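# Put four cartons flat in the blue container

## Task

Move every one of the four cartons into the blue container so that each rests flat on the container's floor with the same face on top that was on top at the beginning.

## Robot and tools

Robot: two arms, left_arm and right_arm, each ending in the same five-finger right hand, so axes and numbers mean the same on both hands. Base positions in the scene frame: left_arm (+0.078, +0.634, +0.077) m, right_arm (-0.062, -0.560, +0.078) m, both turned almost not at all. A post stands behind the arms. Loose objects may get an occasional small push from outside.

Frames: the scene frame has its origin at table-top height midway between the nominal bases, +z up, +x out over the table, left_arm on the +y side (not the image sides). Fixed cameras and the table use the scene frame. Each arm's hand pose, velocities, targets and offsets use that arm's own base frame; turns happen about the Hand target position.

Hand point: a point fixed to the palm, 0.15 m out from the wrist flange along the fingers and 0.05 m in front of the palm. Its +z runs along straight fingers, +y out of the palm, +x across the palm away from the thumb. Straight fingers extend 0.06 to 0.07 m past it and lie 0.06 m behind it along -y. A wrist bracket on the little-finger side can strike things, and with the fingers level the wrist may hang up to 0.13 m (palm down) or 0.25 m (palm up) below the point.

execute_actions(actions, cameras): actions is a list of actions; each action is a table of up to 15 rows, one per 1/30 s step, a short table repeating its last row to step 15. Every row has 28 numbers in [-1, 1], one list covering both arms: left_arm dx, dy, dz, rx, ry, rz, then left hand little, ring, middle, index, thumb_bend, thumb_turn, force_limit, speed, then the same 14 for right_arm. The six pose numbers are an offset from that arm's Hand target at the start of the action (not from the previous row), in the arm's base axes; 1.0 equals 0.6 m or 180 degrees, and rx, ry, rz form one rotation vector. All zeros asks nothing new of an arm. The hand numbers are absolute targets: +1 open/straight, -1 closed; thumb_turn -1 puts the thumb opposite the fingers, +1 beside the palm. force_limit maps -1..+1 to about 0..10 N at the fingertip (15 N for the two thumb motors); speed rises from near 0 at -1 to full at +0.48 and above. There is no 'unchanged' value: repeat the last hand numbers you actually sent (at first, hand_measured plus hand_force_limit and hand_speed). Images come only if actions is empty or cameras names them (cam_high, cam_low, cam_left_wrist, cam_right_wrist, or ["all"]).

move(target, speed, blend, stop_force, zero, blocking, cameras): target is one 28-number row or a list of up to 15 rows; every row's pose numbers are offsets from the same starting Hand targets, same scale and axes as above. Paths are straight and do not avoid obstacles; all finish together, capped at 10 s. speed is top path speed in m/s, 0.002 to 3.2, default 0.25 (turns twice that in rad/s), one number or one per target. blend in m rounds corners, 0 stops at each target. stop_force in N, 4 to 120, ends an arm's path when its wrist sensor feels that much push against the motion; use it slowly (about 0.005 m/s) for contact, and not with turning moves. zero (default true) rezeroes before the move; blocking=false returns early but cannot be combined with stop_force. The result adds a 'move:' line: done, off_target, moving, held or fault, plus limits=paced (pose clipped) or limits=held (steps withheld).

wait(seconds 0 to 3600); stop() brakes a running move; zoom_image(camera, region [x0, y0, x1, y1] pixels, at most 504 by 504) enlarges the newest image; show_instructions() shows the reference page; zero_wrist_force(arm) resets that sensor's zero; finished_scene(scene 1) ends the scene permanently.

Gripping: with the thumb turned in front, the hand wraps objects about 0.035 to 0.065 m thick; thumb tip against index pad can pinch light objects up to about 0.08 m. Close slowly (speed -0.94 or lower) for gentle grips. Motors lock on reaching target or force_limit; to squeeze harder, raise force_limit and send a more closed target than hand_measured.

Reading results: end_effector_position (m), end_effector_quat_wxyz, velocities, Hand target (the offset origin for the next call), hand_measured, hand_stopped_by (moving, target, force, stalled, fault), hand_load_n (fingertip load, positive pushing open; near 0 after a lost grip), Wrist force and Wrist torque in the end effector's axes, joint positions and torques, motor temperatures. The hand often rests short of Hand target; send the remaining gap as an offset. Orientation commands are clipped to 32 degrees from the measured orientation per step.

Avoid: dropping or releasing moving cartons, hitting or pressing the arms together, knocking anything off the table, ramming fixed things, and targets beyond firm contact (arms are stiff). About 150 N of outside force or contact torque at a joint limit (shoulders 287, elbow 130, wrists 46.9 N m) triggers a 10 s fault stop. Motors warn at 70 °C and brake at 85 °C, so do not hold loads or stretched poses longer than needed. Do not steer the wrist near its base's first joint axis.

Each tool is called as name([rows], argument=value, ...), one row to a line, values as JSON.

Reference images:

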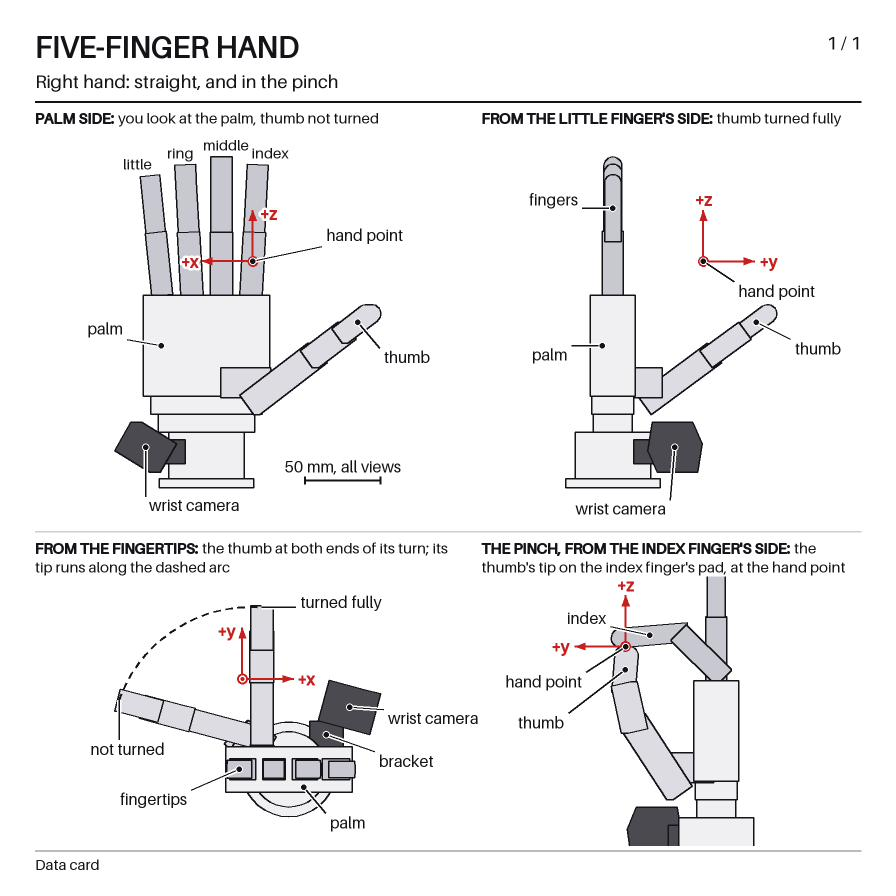

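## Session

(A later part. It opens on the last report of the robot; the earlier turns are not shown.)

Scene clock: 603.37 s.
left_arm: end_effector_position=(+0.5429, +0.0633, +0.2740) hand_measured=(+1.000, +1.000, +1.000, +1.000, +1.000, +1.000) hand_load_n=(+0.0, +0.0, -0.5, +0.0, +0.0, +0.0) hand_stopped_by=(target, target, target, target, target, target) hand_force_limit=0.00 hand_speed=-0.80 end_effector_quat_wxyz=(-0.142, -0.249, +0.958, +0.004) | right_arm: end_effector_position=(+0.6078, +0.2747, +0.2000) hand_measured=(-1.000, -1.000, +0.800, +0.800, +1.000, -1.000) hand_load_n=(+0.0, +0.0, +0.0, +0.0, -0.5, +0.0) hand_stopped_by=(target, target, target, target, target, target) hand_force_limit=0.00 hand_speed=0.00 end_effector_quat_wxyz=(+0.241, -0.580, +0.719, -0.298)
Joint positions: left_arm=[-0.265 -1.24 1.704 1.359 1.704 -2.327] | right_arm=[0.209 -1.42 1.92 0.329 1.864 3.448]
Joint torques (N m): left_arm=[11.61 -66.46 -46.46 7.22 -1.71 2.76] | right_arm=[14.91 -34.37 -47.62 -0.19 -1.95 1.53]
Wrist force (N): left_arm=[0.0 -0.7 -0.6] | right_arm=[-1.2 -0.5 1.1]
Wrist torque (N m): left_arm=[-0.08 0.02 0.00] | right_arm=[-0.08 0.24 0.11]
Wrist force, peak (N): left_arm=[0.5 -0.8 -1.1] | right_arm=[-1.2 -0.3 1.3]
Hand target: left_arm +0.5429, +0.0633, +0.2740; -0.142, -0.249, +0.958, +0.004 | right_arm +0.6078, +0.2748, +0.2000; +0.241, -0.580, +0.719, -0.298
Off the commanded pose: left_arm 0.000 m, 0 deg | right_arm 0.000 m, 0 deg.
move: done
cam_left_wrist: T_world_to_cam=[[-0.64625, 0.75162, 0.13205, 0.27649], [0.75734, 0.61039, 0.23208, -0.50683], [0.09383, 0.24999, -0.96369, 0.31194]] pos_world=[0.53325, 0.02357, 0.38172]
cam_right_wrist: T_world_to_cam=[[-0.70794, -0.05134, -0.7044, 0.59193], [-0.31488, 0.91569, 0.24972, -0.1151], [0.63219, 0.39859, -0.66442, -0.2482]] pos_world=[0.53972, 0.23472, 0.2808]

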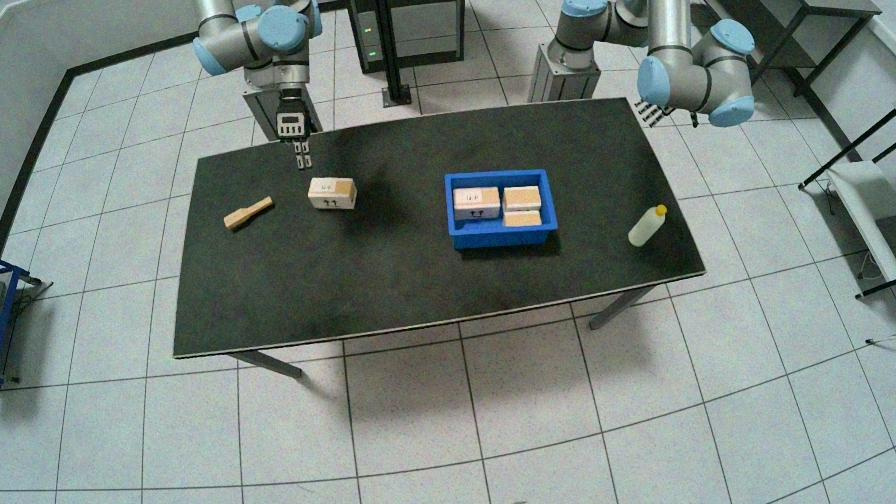

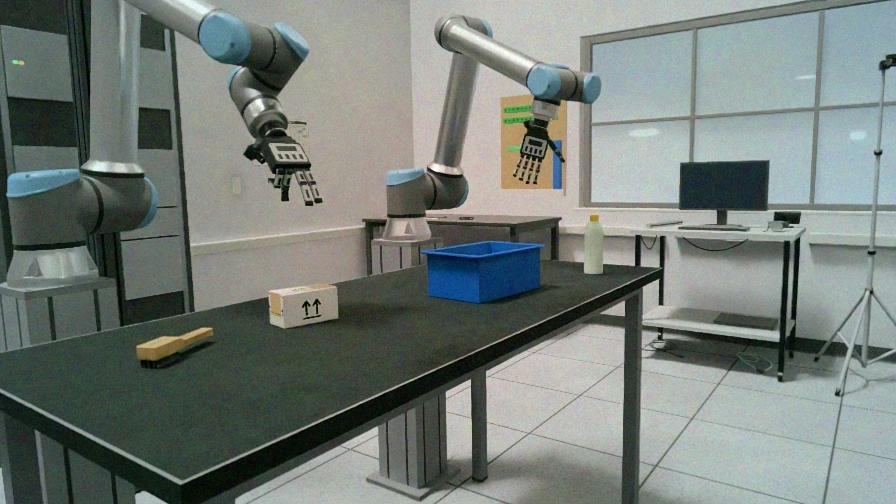

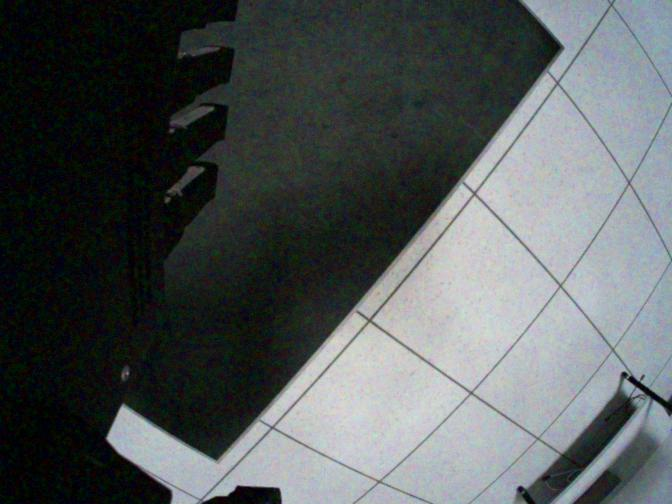

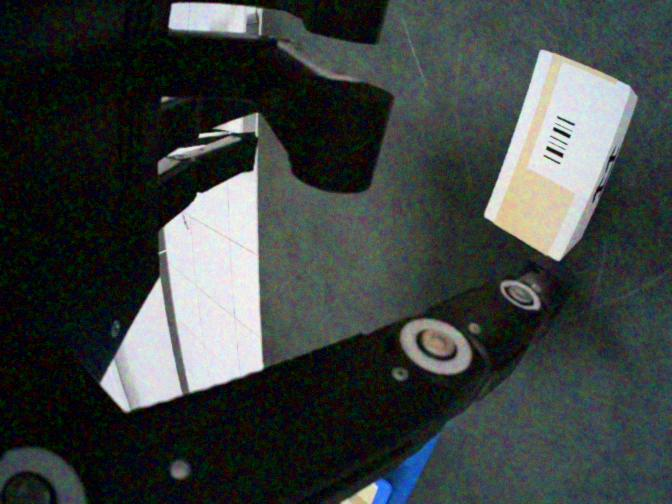

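move(target=[0,0,0,0,0,0,1,1,1,1,1,1,0,-0.8,0.0012,0.0055,-0.275,0,0,0,-1,-1,0.8,0.8,1,-1,0,0], speed=0.15, cameras=["all"])

zoom_image(camera="cam_high", region=[280, 130, 380, 230])

zoom_image(camera="cam_low", region=[230, 210, 370, 350])

zoom_image(camera="cam_right_wrist", region=[250, 0, 672, 420])

Scene clock: 634.00 s.
left_arm: end_effector_position=(+0.5429, +0.0633, +0.2740) hand_measured=(+1.000, +1.000, +1.000, +1.000, +1.000, +1.000) hand_load_n=(+0.0, +0.0, +0.0, +0.0, +0.0, +0.0) hand_stopped_by=(target, target, target, target, target, target) hand_force_limit=0.00 hand_speed=-0.80 end_effector_quat_wxyz=(-0.142, -0.249, +0.958, +0.004) | right_arm: end_effector_position=(+0.6084, +0.2781, +0.0350) hand_measured=(-1.000, -1.000, +0.800, +0.800, +1.000, -1.000) hand_load_n=(+0.0, +0.0, +0.0, +0.0, +0.0, +0.0) hand_stopped_by=(target, target, target, target, target, target) hand_force_limit=0.00 hand_speed=0.00 end_effector_quat_wxyz=(+0.241, -0.580, +0.719, -0.298)
Joint positions: left_arm=[-0.265 -1.24 1.704 1.359 1.704 -2.327] | right_arm=[0.215 -1.237 2.044 0.025 1.868 3.453]
Joint torques (N m): left_arm=[12.3 -67.27 -46.13 7.08 -1.6 2.79] | right_arm=[12.4 -52.05 -40.66 1.25 1.93 0.32]
Wrist force (N): left_arm=[0.6 -0.4 -0.5] | right_arm=[-1.2 -0.4 0.9]
Wrist torque (N m): left_arm=[-0.03 -0.07 0.05] | right_arm=[-0.08 0.22 -0.18]
Wrist force, peak (N): left_arm=[0.8 -0.6 -1.1] | right_arm=[-1.1 0.9 2.5]
Hand target: left_arm +0.5429, +0.0633, +0.2740; -0.142, -0.249, +0.958, +0.004 | right_arm +0.6086, +0.2781, +0.0350; +0.241, -0.580, +0.719, -0.298
Off the commanded pose: left_arm 0.000 m, 0 deg | right_arm 0.000 m, 0 deg.
move: done
cam_left_wrist: T_world_to_cam=[[-0.64625, 0.75162, 0.13205, 0.27649], [0.75734, 0.61039, 0.23208, -0.50683], [0.09383, 0.24999, -0.96369, 0.31194]] pos_world=[0.53325, 0.02357, 0.38172]
cam_right_wrist: T_world_to_cam=[[-0.70812, -0.05129, -0.70423, 0.47637], [-0.31486, 0.91565, 0.24991, -0.07678], [0.63201, 0.3987, -0.66453, -0.35961]] pos_world=[0.54042, 0.23811, 0.11569]

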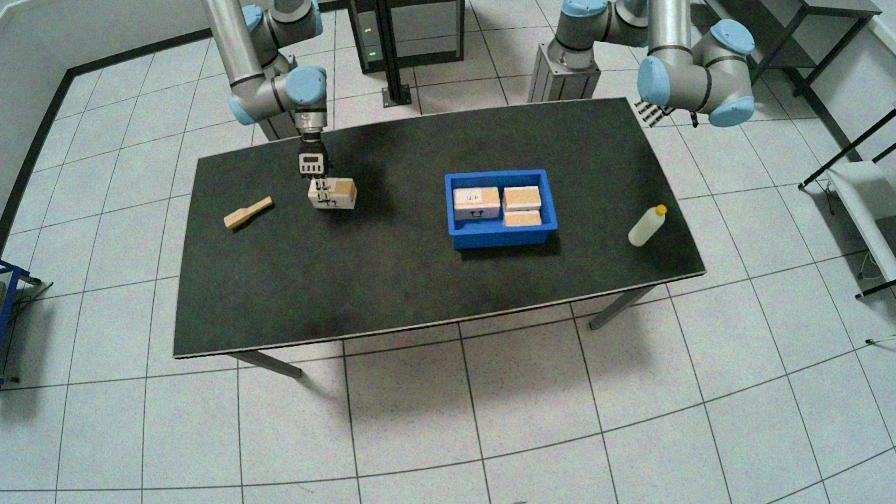

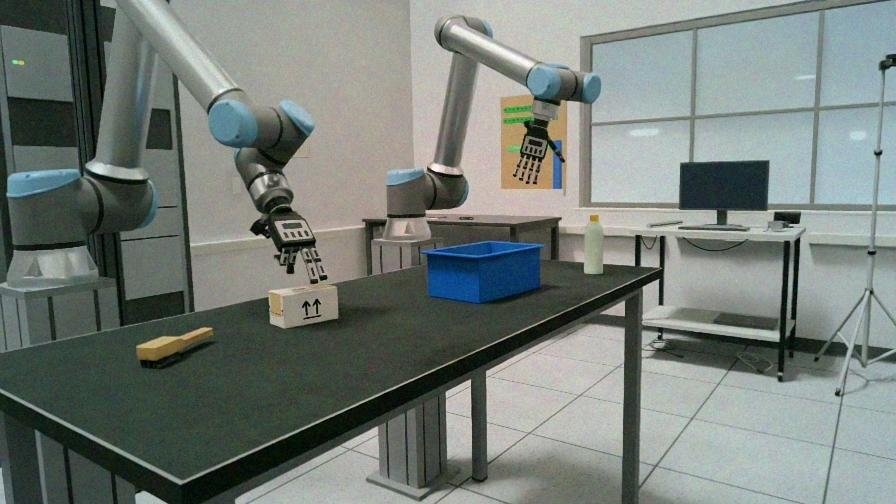

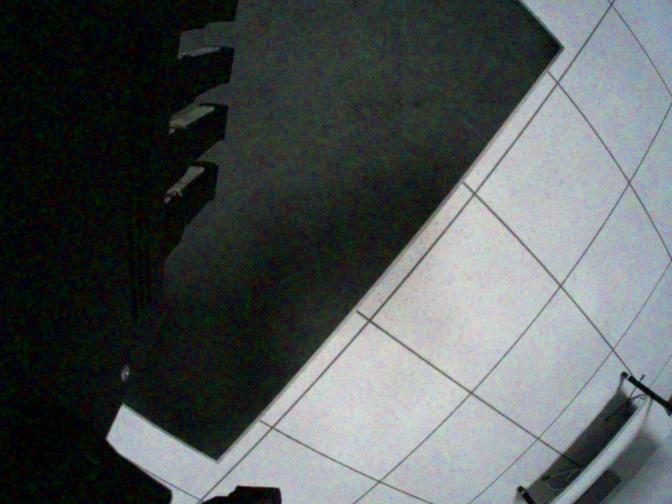

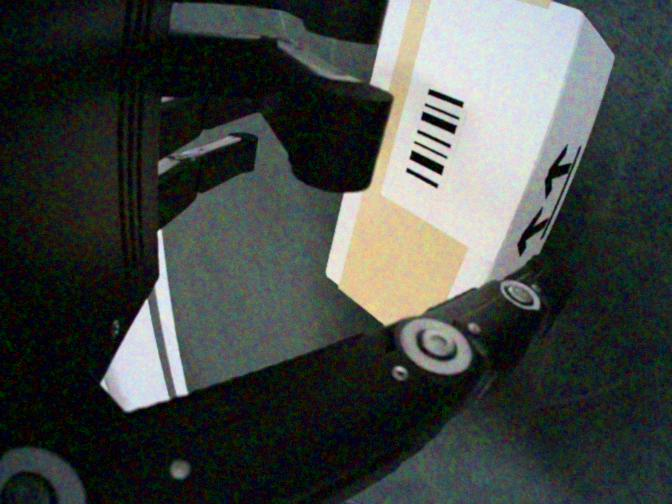

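Scaled by 5.040.

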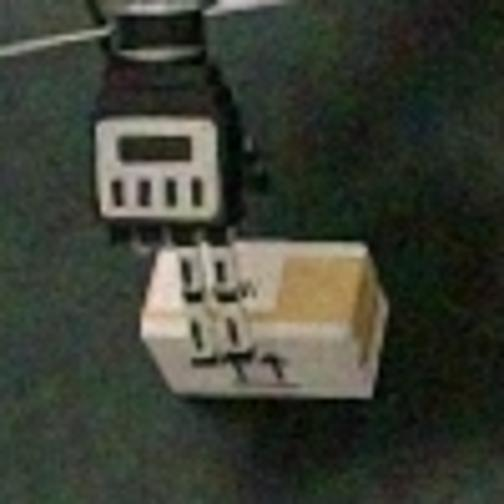

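Scaled by 3.600.

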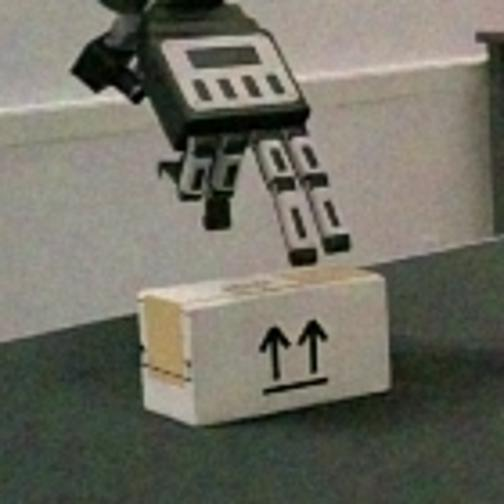

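Scaled by 1.194 from the camera's image (finer frame: 960x720).

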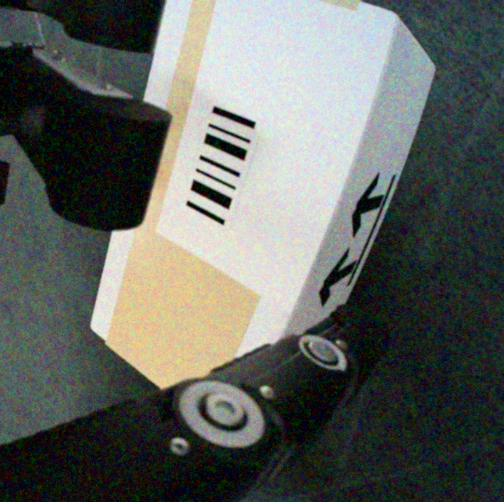

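move(target=[0,0,0,0,0,0,1,1,1,1,1,1,0,-0.8,0,0,-0.0867,0,0,0,-1,-1,0.8,0.8,1,-1,0,0], speed=0.06, stop_force=8, cameras=["all"])

zoom_image(camera="cam_high", region=[280, 130, 380, 230])

zoom_image(camera="cam_low", region=[230, 210, 370, 350])

zoom_image(camera="cam_right_wrist", region=[250, 0, 672, 420])

Scene clock: 661.10 s.
left_arm: end_effector_position=(+0.5429, +0.0633, +0.2740) hand_measured=(+1.000, +1.000, +1.000, +1.000, +1.000, +1.000) hand_load_n=(+0.0, +0.0, +0.0, +0.0, +0.0, +0.0) hand_stopped_by=(target, target, target, target, target, target) hand_force_limit=0.00 hand_speed=-0.80 end_effector_quat_wxyz=(-0.142, -0.249, +0.958, +0.004) | right_arm: end_effector_position=(+0.6086, +0.2781, -0.0170) hand_measured=(-1.000, -1.000, +0.800, +0.800, +1.000, -1.000) hand_load_n=(+0.0, +0.0, +0.0, +0.0, +0.0, +0.0) hand_stopped_by=(target, target, target, target, target, target) hand_force_limit=0.00 hand_speed=0.00 end_effector_quat_wxyz=(+0.241, -0.580, +0.719, -0.298)
Joint positions: left_arm=[-0.265 -1.24 1.704 1.359 1.704 -2.327] | right_arm=[0.215 -1.165 2.067 -0.071 1.868 3.453]
Joint torques (N m): left_arm=[11.89 -66.65 -45.63 7.25 -1.68 2.73] | right_arm=[-5.13 -69.24 -36.73 3.53 -0.45 0]
Wrist force (N): left_arm=[0.3 -0.8 -0.6] | right_arm=[-1.4 -0.3 0.9]
Wrist torque (N m): left_arm=[-0.08 -0.02 0.01] | right_arm=[-0.05 0.25 -0.21]
Wrist force, peak (N): left_arm=[0.9 -1.1 -0.6] | right_arm=[-1.4 -0.5 1.3]
Hand target: left_arm +0.5429, +0.0633, +0.2740; -0.142, -0.249, +0.958, +0.004 | right_arm +0.6086, +0.2781, -0.0170; +0.241, -0.580, +0.719, -0.298
Off the commanded pose: left_arm 0.000 m, 0 deg | right_arm 0.000 m, 0 deg.
move: done
cam_left_wrist: T_world_to_cam=[[-0.64625, 0.75162, 0.13205, 0.27649], [0.75734, 0.61039, 0.23208, -0.50683], [0.09383, 0.24999, -0.96369, 0.31194]] pos_world=[0.53325, 0.02357, 0.38172]
cam_right_wrist: T_world_to_cam=[[-0.70791, -0.05125, -0.70444, 0.43972], [-0.3149, 0.91565, 0.24985, -0.06373], [0.63221, 0.3987, -0.66434, -0.39435]] pos_world=[0.54052, 0.23811, 0.06369]

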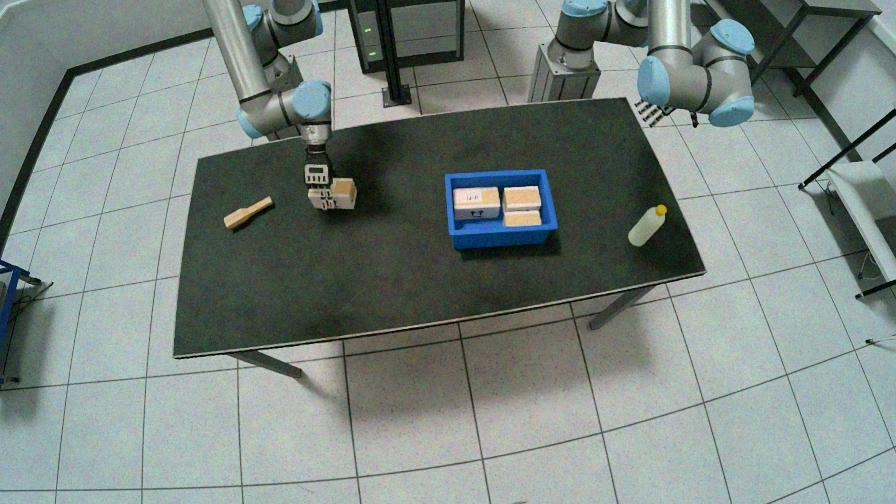

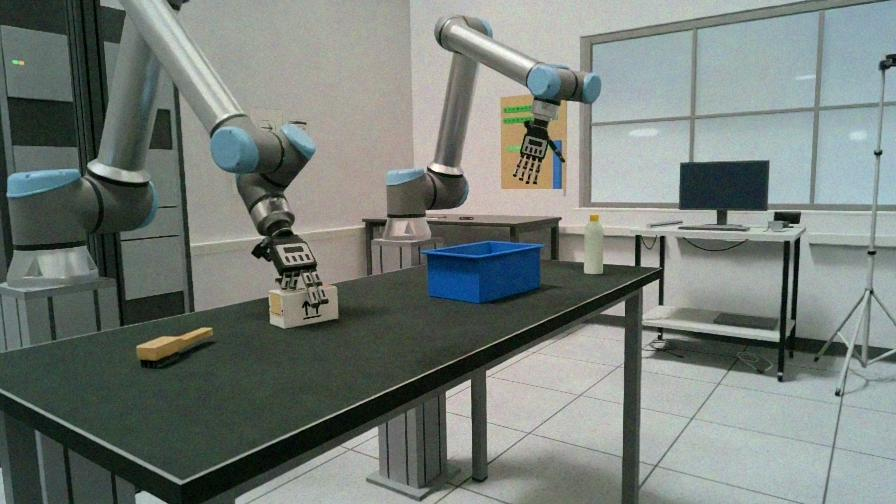

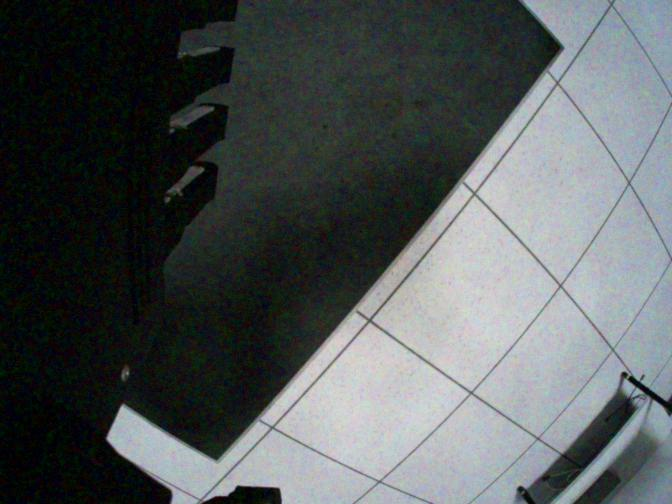

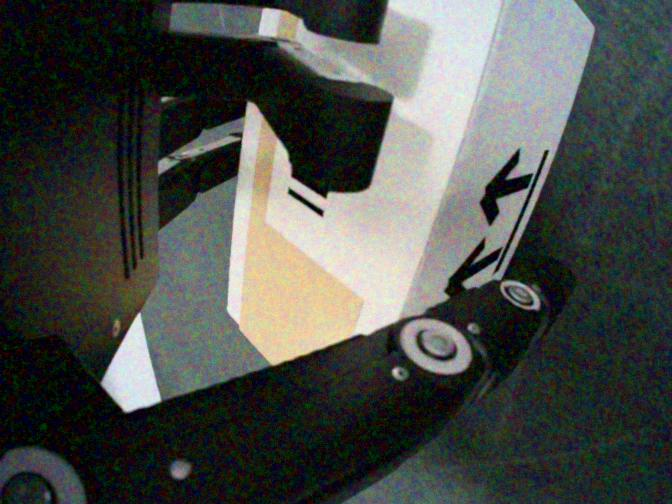

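Scaled by 5.040.

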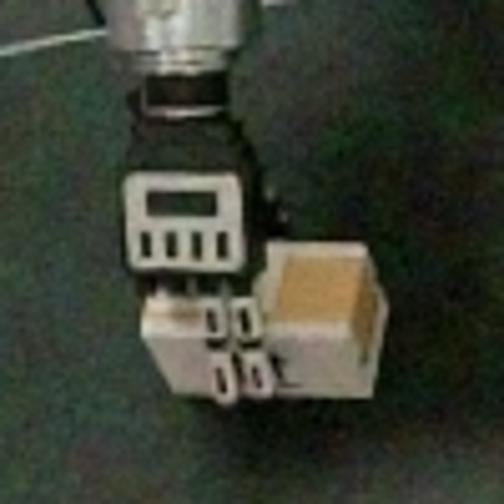

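Scaled by 3.600.

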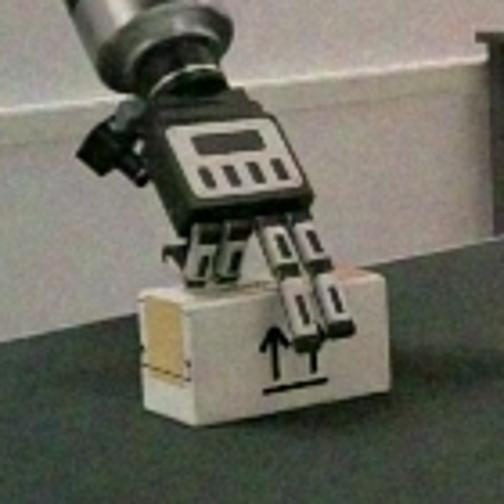

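Scaled by 1.194 from the camera's image (finer frame: 960x720).

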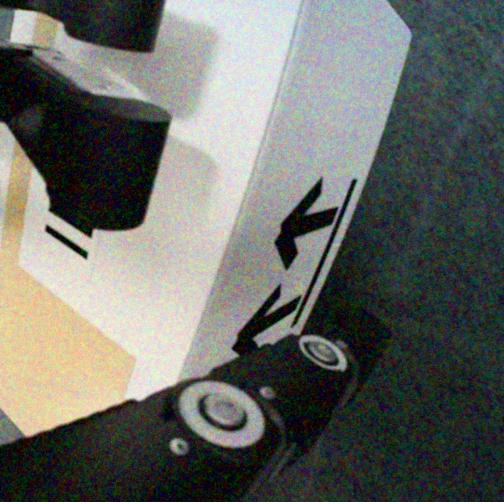

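move(target=[0,0,0,0,0,0,1,1,1,1,1,1,0,-0.8,0.0023,0.0083,0,0,0,0,-1,-1,0.8,0.8,1,-1,0,0], speed=0.03)

move(target=[0,0,0,0,0,0,1,1,1,1,1,1,0,-0.8,0,0,0,0,0,0,-1,-1,0.3,0.3,0.6,-1,-0.2,-0.94], cameras=["cam_high","cam_low","cam_right_wrist"])

zoom_image(camera="cam_high", region=[280, 130, 380, 230])

zoom_image(camera="cam_low", region=[230, 210, 370, 350])

Scene clock: 681.40 s.
left_arm: end_effector_position=(+0.5429, +0.0633, +0.2740) hand_measured=(+1.000, +1.000, +1.000, +1.000, +1.000, +1.000) hand_load_n=(+0.0, +0.0, +0.0, +0.0, -0.5, +0.0) hand_stopped_by=(target, target, target, target, target, target) hand_force_limit=0.00 hand_speed=-0.80 end_effector_quat_wxyz=(-0.142, -0.249, +0.958, +0.004) | right_arm: end_effector_position=(+0.6101, +0.2832, -0.0169) hand_measured=(-1.000, -1.000, +0.800, +0.800, +1.000, -1.000) hand_load_n=(+0.0, +0.0, +0.0, +0.0, +0.0, +0.0) hand_stopped_by=(target, target, target, target, target, target) hand_force_limit=0.00 hand_speed=0.00 end_effector_quat_wxyz=(+0.241, -0.580, +0.719, -0.298)
Joint positions: left_arm=[-0.265 -1.24 1.704 1.359 1.704 -2.327] | right_arm=[0.224 -1.16 2.059 -0.066 1.874 3.46]
Joint torques (N m): left_arm=[11.71 -67.41 -46.39 7.25 -1.74 2.92] | right_arm=[-13.83 -72.78 -9.36 -0.66 -1.84 -2.13]
Wrist force (N): left_arm=[0.5 -0.6 -1.0] | right_arm=[-1.4 -0.5 0.4]
Wrist torque (N m): left_arm=[-0.03 -0.04 0.03] | right_arm=[-0.05 0.26 -0.18]
Wrist force, peak (N): left_arm=[0.5 -0.8 -1.1] | right_arm=[-1.8 -0.3 1.2]
Hand target: left_arm +0.5429, +0.0633, +0.2740; -0.142, -0.249, +0.958, +0.004 | right_arm +0.6099, +0.2831, -0.0170; +0.241, -0.580, +0.719, -0.298
Off the commanded pose: left_arm 0.000 m, 0 deg | right_arm 0.000 m, 0 deg.
move: done

Scene clock: 684.57 s.
left_arm: end_effector_position=(+0.5429, +0.0633, +0.2740) hand_measured=(+1.000, +1.000, +1.000, +1.000, +1.000, +1.000) hand_load_n=(+0.0, +0.0, +0.0, +0.0, +0.0, +0.0) hand_stopped_by=(target, target, target, target, target, target) hand_force_limit=0.00 hand_speed=-0.80 end_effector_quat_wxyz=(-0.142, -0.249, +0.958, +0.004) | right_arm: end_effector_position=(+0.6099, +0.2831, -0.0170) hand_measured=(-1.000, -1.000, +0.316, +0.306, +0.752, -1.000) hand_load_n=(+0.0, +0.0, +3.5, +4.0, +6.5, +0.0) hand_stopped_by=(target, target, force, force, force, target) hand_force_limit=-0.20 hand_speed=-0.94 end_effector_quat_wxyz=(+0.241, -0.580, +0.719, -0.298)
Joint positions: left_arm=[-0.265 -1.24 1.704 1.359 1.704 -2.327] | right_arm=[0.224 -1.16 2.059 -0.066 1.874 3.46]
Joint torques (N m): left_arm=[11.98 -65.44 -46.11 7.32 -1.64 2.91] | right_arm=[-15.48 -69.55 -8.91 1.42 -1.52 -1.85]
Wrist force (N): left_arm=[0.7 -0.8 -1.0] | right_arm=[-1.6 -0.6 1.5]
Wrist torque (N m): left_arm=[-0.07 -0.07 0.04] | right_arm=[-0.17 0.23 -0.14]
Wrist force, peak (N): left_arm=[0.6 -0.9 -1.3] | right_arm=[-1.4 -0.5 2.1]
Hand target: left_arm +0.5429, +0.0633, +0.2740; -0.142, -0.249, +0.958, +0.004 | right_arm +0.6099, +0.2831, -0.0170; +0.241, -0.580, +0.719, -0.298
Off the commanded pose: left_arm 0.000 m, 0 deg | right_arm 0.000 m, 0 deg.
move: done
cam_right_wrist: T_world_to_cam=[[-0.70791, -0.05125, -0.70444, 0.44096], [-0.3149, 0.91565, 0.24985, -0.06778], [0.63221, 0.3987, -0.66434, -0.39719]] pos_world=[0.54192, 0.24301, 0.06369]

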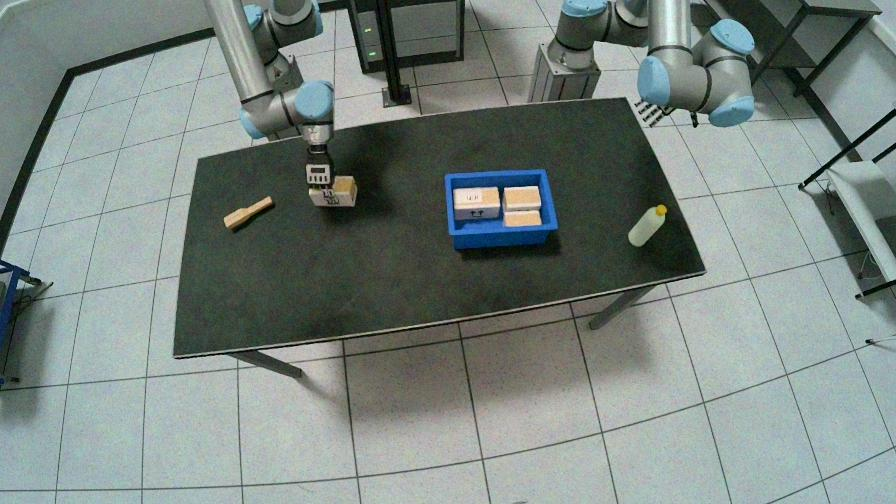

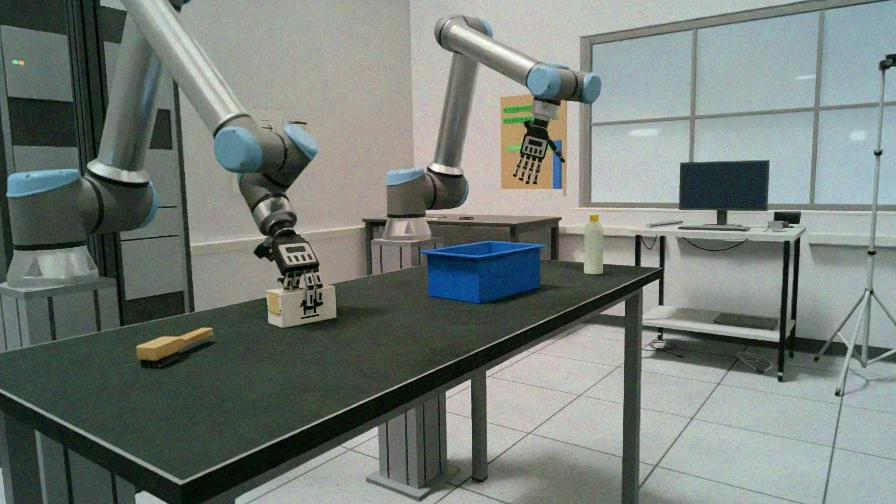

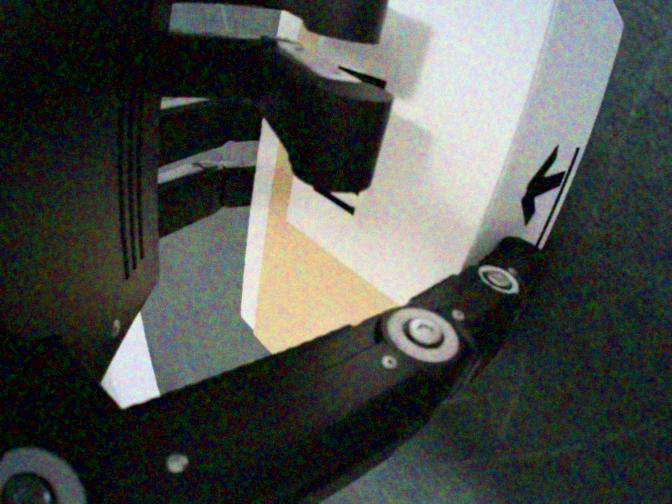

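Scaled by 5.040.

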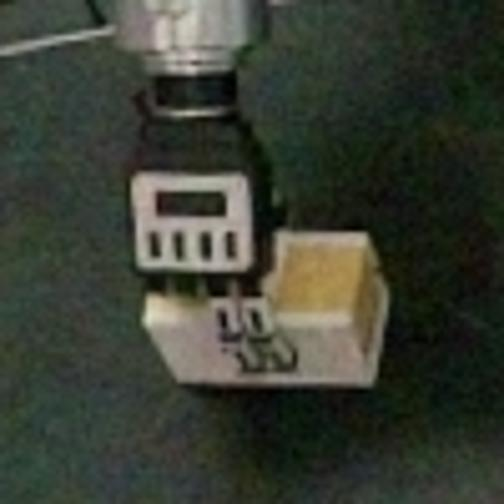

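Scaled by 3.600.

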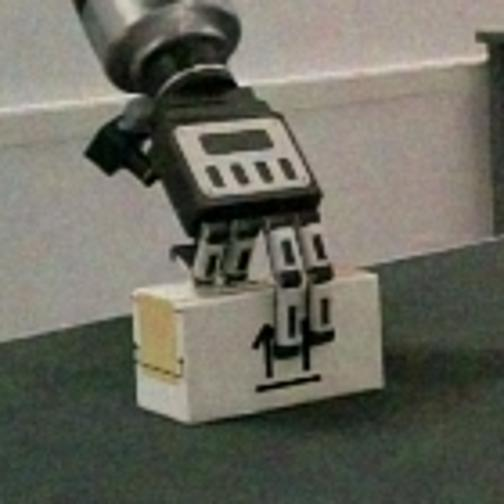

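move(target=[0,0,0,0,0,0,1,1,1,1,1,1,0,-0.8,0,0,0,0,0,0,-1,-1,0.45,0.44,0.752,-1,-0.2,-0.8])

move(target=[0,0,0,0,0,0,1,1,1,1,1,1,0,-0.8,0,0,0,0,0,0,-1,-1,0.45,0.44,0.54,-1,-0.2,-0.94], cameras=["cam_high","cam_low","cam_right_wrist"])

zoom_image(camera="cam_low", region=[230, 210, 370, 350])

Scene clock: 697.93 s.
left_arm: end_effector_position=(+0.5429, +0.0633, +0.2740) hand_measured=(+1.000, +1.000, +1.000, +1.000, +1.000, +1.000) hand_load_n=(+0.0, +0.0, +0.0, +0.0, -0.5, +0.0) hand_stopped_by=(target, target, target, target, target, target) hand_force_limit=0.00 hand_speed=-0.80 end_effector_quat_wxyz=(-0.142, -0.249, +0.958, +0.004) | right_arm: end_effector_position=(+0.6099, +0.2831, -0.0170) hand_measured=(-1.000, -1.000, +0.450, +0.440, +0.750, -1.000) hand_load_n=(+0.0, +0.0, -0.5, +0.0, +0.5, +0.0) hand_stopped_by=(target, target, target, target, force, target) hand_force_limit=-0.20 hand_speed=-0.80 end_effector_quat_wxyz=(+0.241, -0.580, +0.719, -0.298)
Joint positions: left_arm=[-0.265 -1.24 1.704 1.359 1.704 -2.327] | right_arm=[0.224 -1.16 2.059 -0.066 1.874 3.46]
Joint torques (N m): left_arm=[12.21 -67.22 -46.42 7.23 -1.75 2.8] | right_arm=[-9.21 -65.17 -10.48 1.84 -1.39 -1.85]
Wrist force (N): left_arm=[0.6 -0.7 -1.0] | right_arm=[-1.7 0.0 0.7]
Wrist torque (N m): left_arm=[-0.06 -0.05 0.04] | right_arm=[-0.03 0.30 -0.16]
Wrist force, peak (N): left_arm=[0.3 -1.0 -1.1] | right_arm=[-1.9 -0.6 1.6]
Hand target: left_arm +0.5429, +0.0633, +0.2740; -0.142, -0.249, +0.958, +0.004 | right_arm +0.6099, +0.2831, -0.0170; +0.241, -0.580, +0.719, -0.298
Off the commanded pose: left_arm 0.000 m, 0 deg | right_arm 0.000 m, 0 deg.
move: done

Scene clock: 699.97 s.
left_arm: end_effector_position=(+0.5429, +0.0633, +0.2740) hand_measured=(+1.000, +1.000, +1.000, +1.000, +1.000, +1.000) hand_load_n=(+0.0, +0.0, +0.0, +0.0, +0.0, +0.0) hand_stopped_by=(target, target, target, target, target, target) hand_force_limit=0.00 hand_speed=-0.80 end_effector_quat_wxyz=(-0.142, -0.249, +0.958, +0.004) | right_arm: end_effector_position=(+0.6099, +0.2831, -0.0170) hand_measured=(-1.000, -1.000, +0.450, +0.440, +0.596, -1.000) hand_load_n=(+0.0, +0.0, +0.5, +2.0, +6.0, +0.0) hand_stopped_by=(target, target, target, target, force, target) hand_force_limit=-0.20 hand_speed=-0.94 end_effector_quat_wxyz=(+0.241, -0.580, +0.719, -0.298)
Joint positions: left_arm=[-0.265 -1.24 1.704 1.359 1.704 -2.327] | right_arm=[0.224 -1.16 2.059 -0.066 1.874 3.46]
Joint torques (N m): left_arm=[11.72 -66.08 -46.31 7.14 -1.59 3] | right_arm=[-8.82 -63.54 -15.93 2.3 -1.32 -2.18]
Wrist force (N): left_arm=[0.5 -0.8 -1.3] | right_arm=[-1.1 1.8 2.9]
Wrist torque (N m): left_arm=[-0.05 -0.04 0.03] | right_arm=[-0.06 0.19 -0.10]
Wrist force, peak (N): left_arm=[0.5 -0.8 -1.3] | right_arm=[-1.3 2.2 3.2]
Hand target: left_arm +0.5429, +0.0633, +0.2740; -0.142, -0.249, +0.958, +0.004 | right_arm +0.6099, +0.2831, -0.0170; +0.241, -0.580, +0.719, -0.298
Off the commanded pose: left_arm 0.000 m, 0 deg | right_arm 0.000 m, 0 deg.
move: done
cam_right_wrist: T_world_to_cam=[[-0.70791, -0.05125, -0.70444, 0.44096], [-0.3149, 0.91565, 0.24985, -0.06778], [0.63221, 0.3987, -0.66434, -0.39719]] pos_world=[0.54192, 0.24301, 0.06369]

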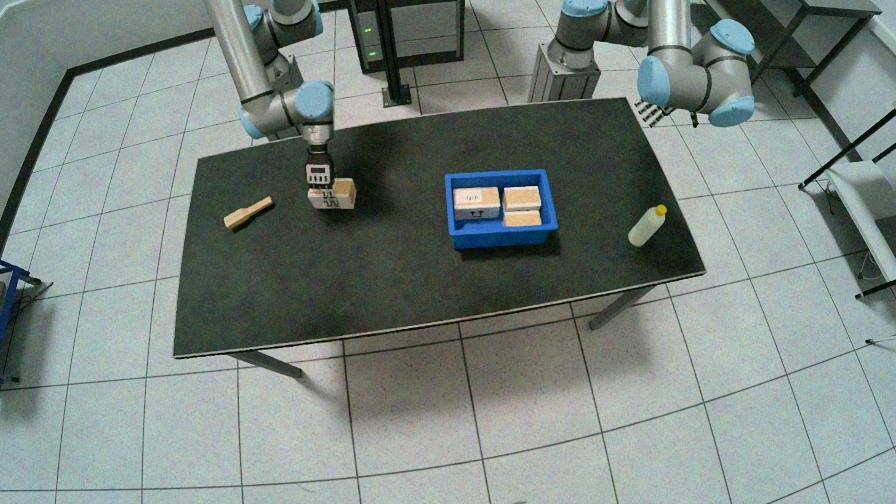

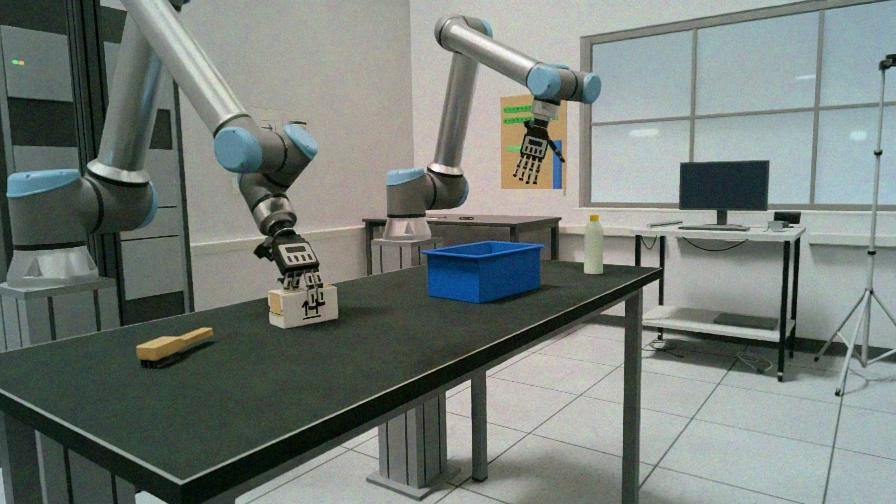

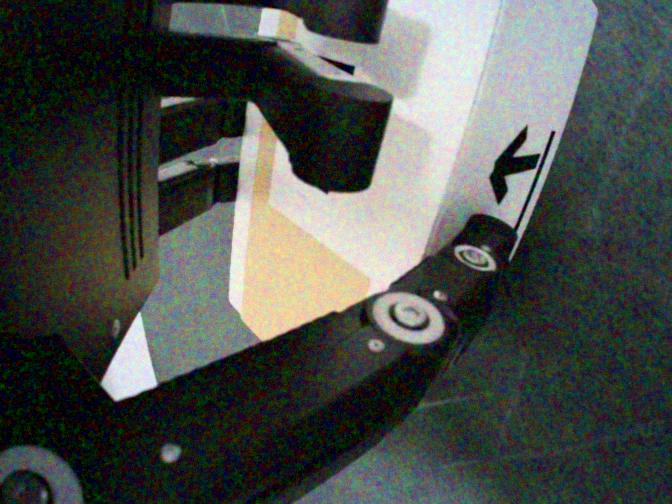

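Scaled by 3.600.

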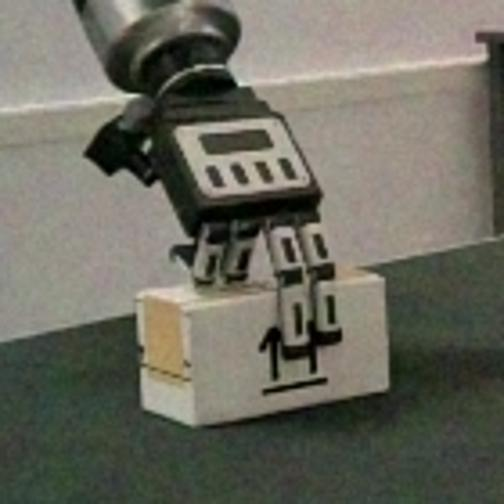

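move(target=[0,0,0,0,0,0,1,1,1,1,1,1,0,-0.8,0,0,0,0,0,0,-1,-1,0.45,0.44,0.5,-1,0.2,-0.94])

move(target=[0,0,0,0,0,0,1,1,1,1,1,1,0,-0.8,0,0,0.05,0,0,0,-1,-1,0.45,0.44,0.5,-1,0.2,-0.94], cameras=["cam_high","cam_low","cam_right_wrist"], speed=0.03)

zoom_image(camera="cam_low", region=[230, 210, 370, 350])

Scene clock: 707.47 s.
left_arm: end_effector_position=(+0.5429, +0.0633, +0.2740) hand_measured=(+1.000, +1.000, +1.000, +1.000, +1.000, +1.000) hand_load_n=(+0.0, +0.0, +0.0, +0.0, +0.0, +0.0) hand_stopped_by=(target, target, target, target, target, target) hand_force_limit=0.00 hand_speed=-0.80 end_effector_quat_wxyz=(-0.142, -0.249, +0.958, +0.004) | right_arm: end_effector_position=(+0.6099, +0.2831, -0.0170) hand_measured=(-1.000, -1.000, +0.450, +0.440, +0.582, -1.000) hand_load_n=(+0.0, +0.0, +1.5, +2.5, +8.5, +0.0) hand_stopped_by=(target, target, target, target, force, target) hand_force_limit=0.20 hand_speed=-0.94 end_effector_quat_wxyz=(+0.241, -0.580, +0.719, -0.298)
Joint positions: left_arm=[-0.265 -1.24 1.704 1.359 1.704 -2.327] | right_arm=[0.224 -1.16 2.059 -0.066 1.874 3.46]
Joint torques (N m): left_arm=[12.8 -67.21 -46.62 7.3 -1.88 2.75] | right_arm=[-1.1 -56.37 -24.39 1.98 -0.07 -2.37]
Wrist force (N): left_arm=[0.5 -0.4 -0.8] | right_arm=[-1.0 1.6 2.8]
Wrist torque (N m): left_arm=[-0.02 -0.04 0.04] | right_arm=[-0.06 0.18 -0.11]
Wrist force, peak (N): left_arm=[0.3 -1.0 -1.3] | right_arm=[-1.2 1.9 3.7]
Hand target: left_arm +0.5429, +0.0633, +0.2740; -0.142, -0.249, +0.958, +0.004 | right_arm +0.6099, +0.2831, -0.0170; +0.241, -0.580, +0.719, -0.298
Off the commanded pose: left_arm 0.000 m, 0 deg | right_arm 0.000 m, 0 deg.
move: done

Scene clock: 708.73 s.
left_arm: end_effector_position=(+0.5429, +0.0633, +0.2740) hand_measured=(+1.000, +1.000, +1.000, +1.000, +1.000, +1.000) hand_load_n=(+0.0, +0.0, +0.0, +0.0, +0.0, +0.0) hand_stopped_by=(target, target, target, target, target, target) hand_force_limit=0.00 hand_speed=-0.80 end_effector_quat_wxyz=(-0.142, -0.249, +0.958, +0.004) | right_arm: end_effector_position=(+0.6100, +0.2831, +0.0132) hand_measured=(-1.000, -1.000, +0.450, +0.440, +0.582, -1.000) hand_load_n=(+0.0, +0.0, +1.0, +2.5, +8.5, +0.0) hand_stopped_by=(target, target, target, target, force, target) hand_force_limit=0.20 hand_speed=-0.94 end_effector_quat_wxyz=(+0.241, -0.580, +0.719, -0.298)
Joint positions: left_arm=[-0.265 -1.24 1.704 1.359 1.704 -2.327] | right_arm=[0.224 -1.202 2.047 -0.011 1.874 3.46]
Joint torques (N m): left_arm=[11.37 -66.3 -46.25 7.25 -1.81 2.81] | right_arm=[-1.9 -47.62 -30.42 -1.05 -0.26 -1.82]
Wrist force (N): left_arm=[0.3 -0.3 -0.8] | right_arm=[-1.3 2.0 3.7]
Wrist torque (N m): left_arm=[-0.01 -0.02 0.03] | right_arm=[-0.13 0.16 -0.08]
Wrist force, peak (N): left_arm=[0.1 -1.1 -1.2] | right_arm=[-1.3 2.8 3.9]
Hand target: left_arm +0.5429, +0.0633, +0.2740; -0.142, -0.249, +0.958, +0.004 | right_arm +0.6099, +0.2831, +0.0130; +0.241, -0.580, +0.719, -0.298
Off the commanded pose: left_arm 0.000 m, 0 deg | right_arm 0.000 m, 0 deg.
move: done
cam_right_wrist: T_world_to_cam=[[-0.7078, -0.05126, -0.70455, 0.46219], [-0.31501, 0.91561, 0.24985, -0.07535], [0.63229, 0.39879, -0.66421, -0.37723]] pos_world=[0.54192, 0.24311, 0.0939]

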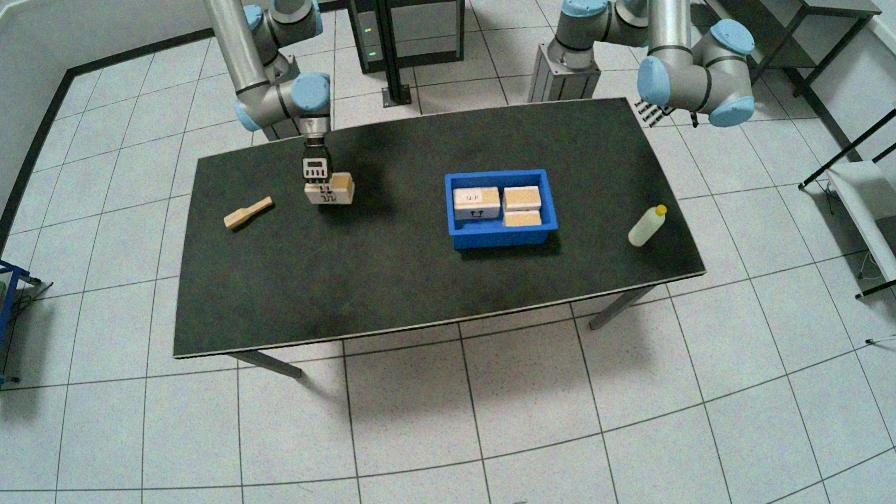

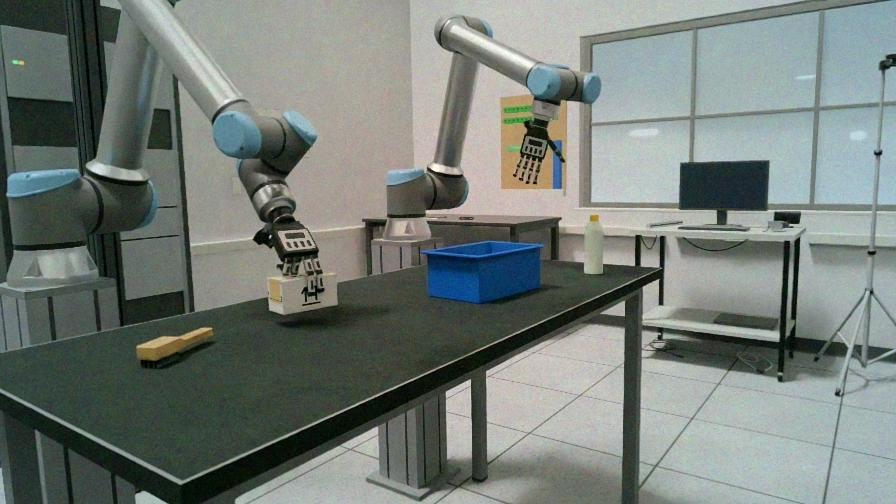

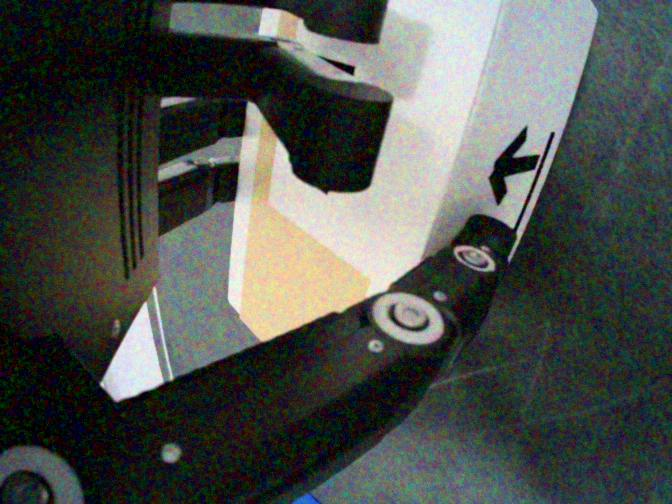

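Scaled by 3.600.

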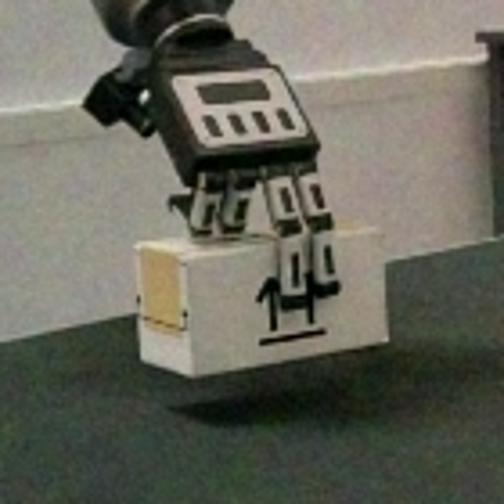

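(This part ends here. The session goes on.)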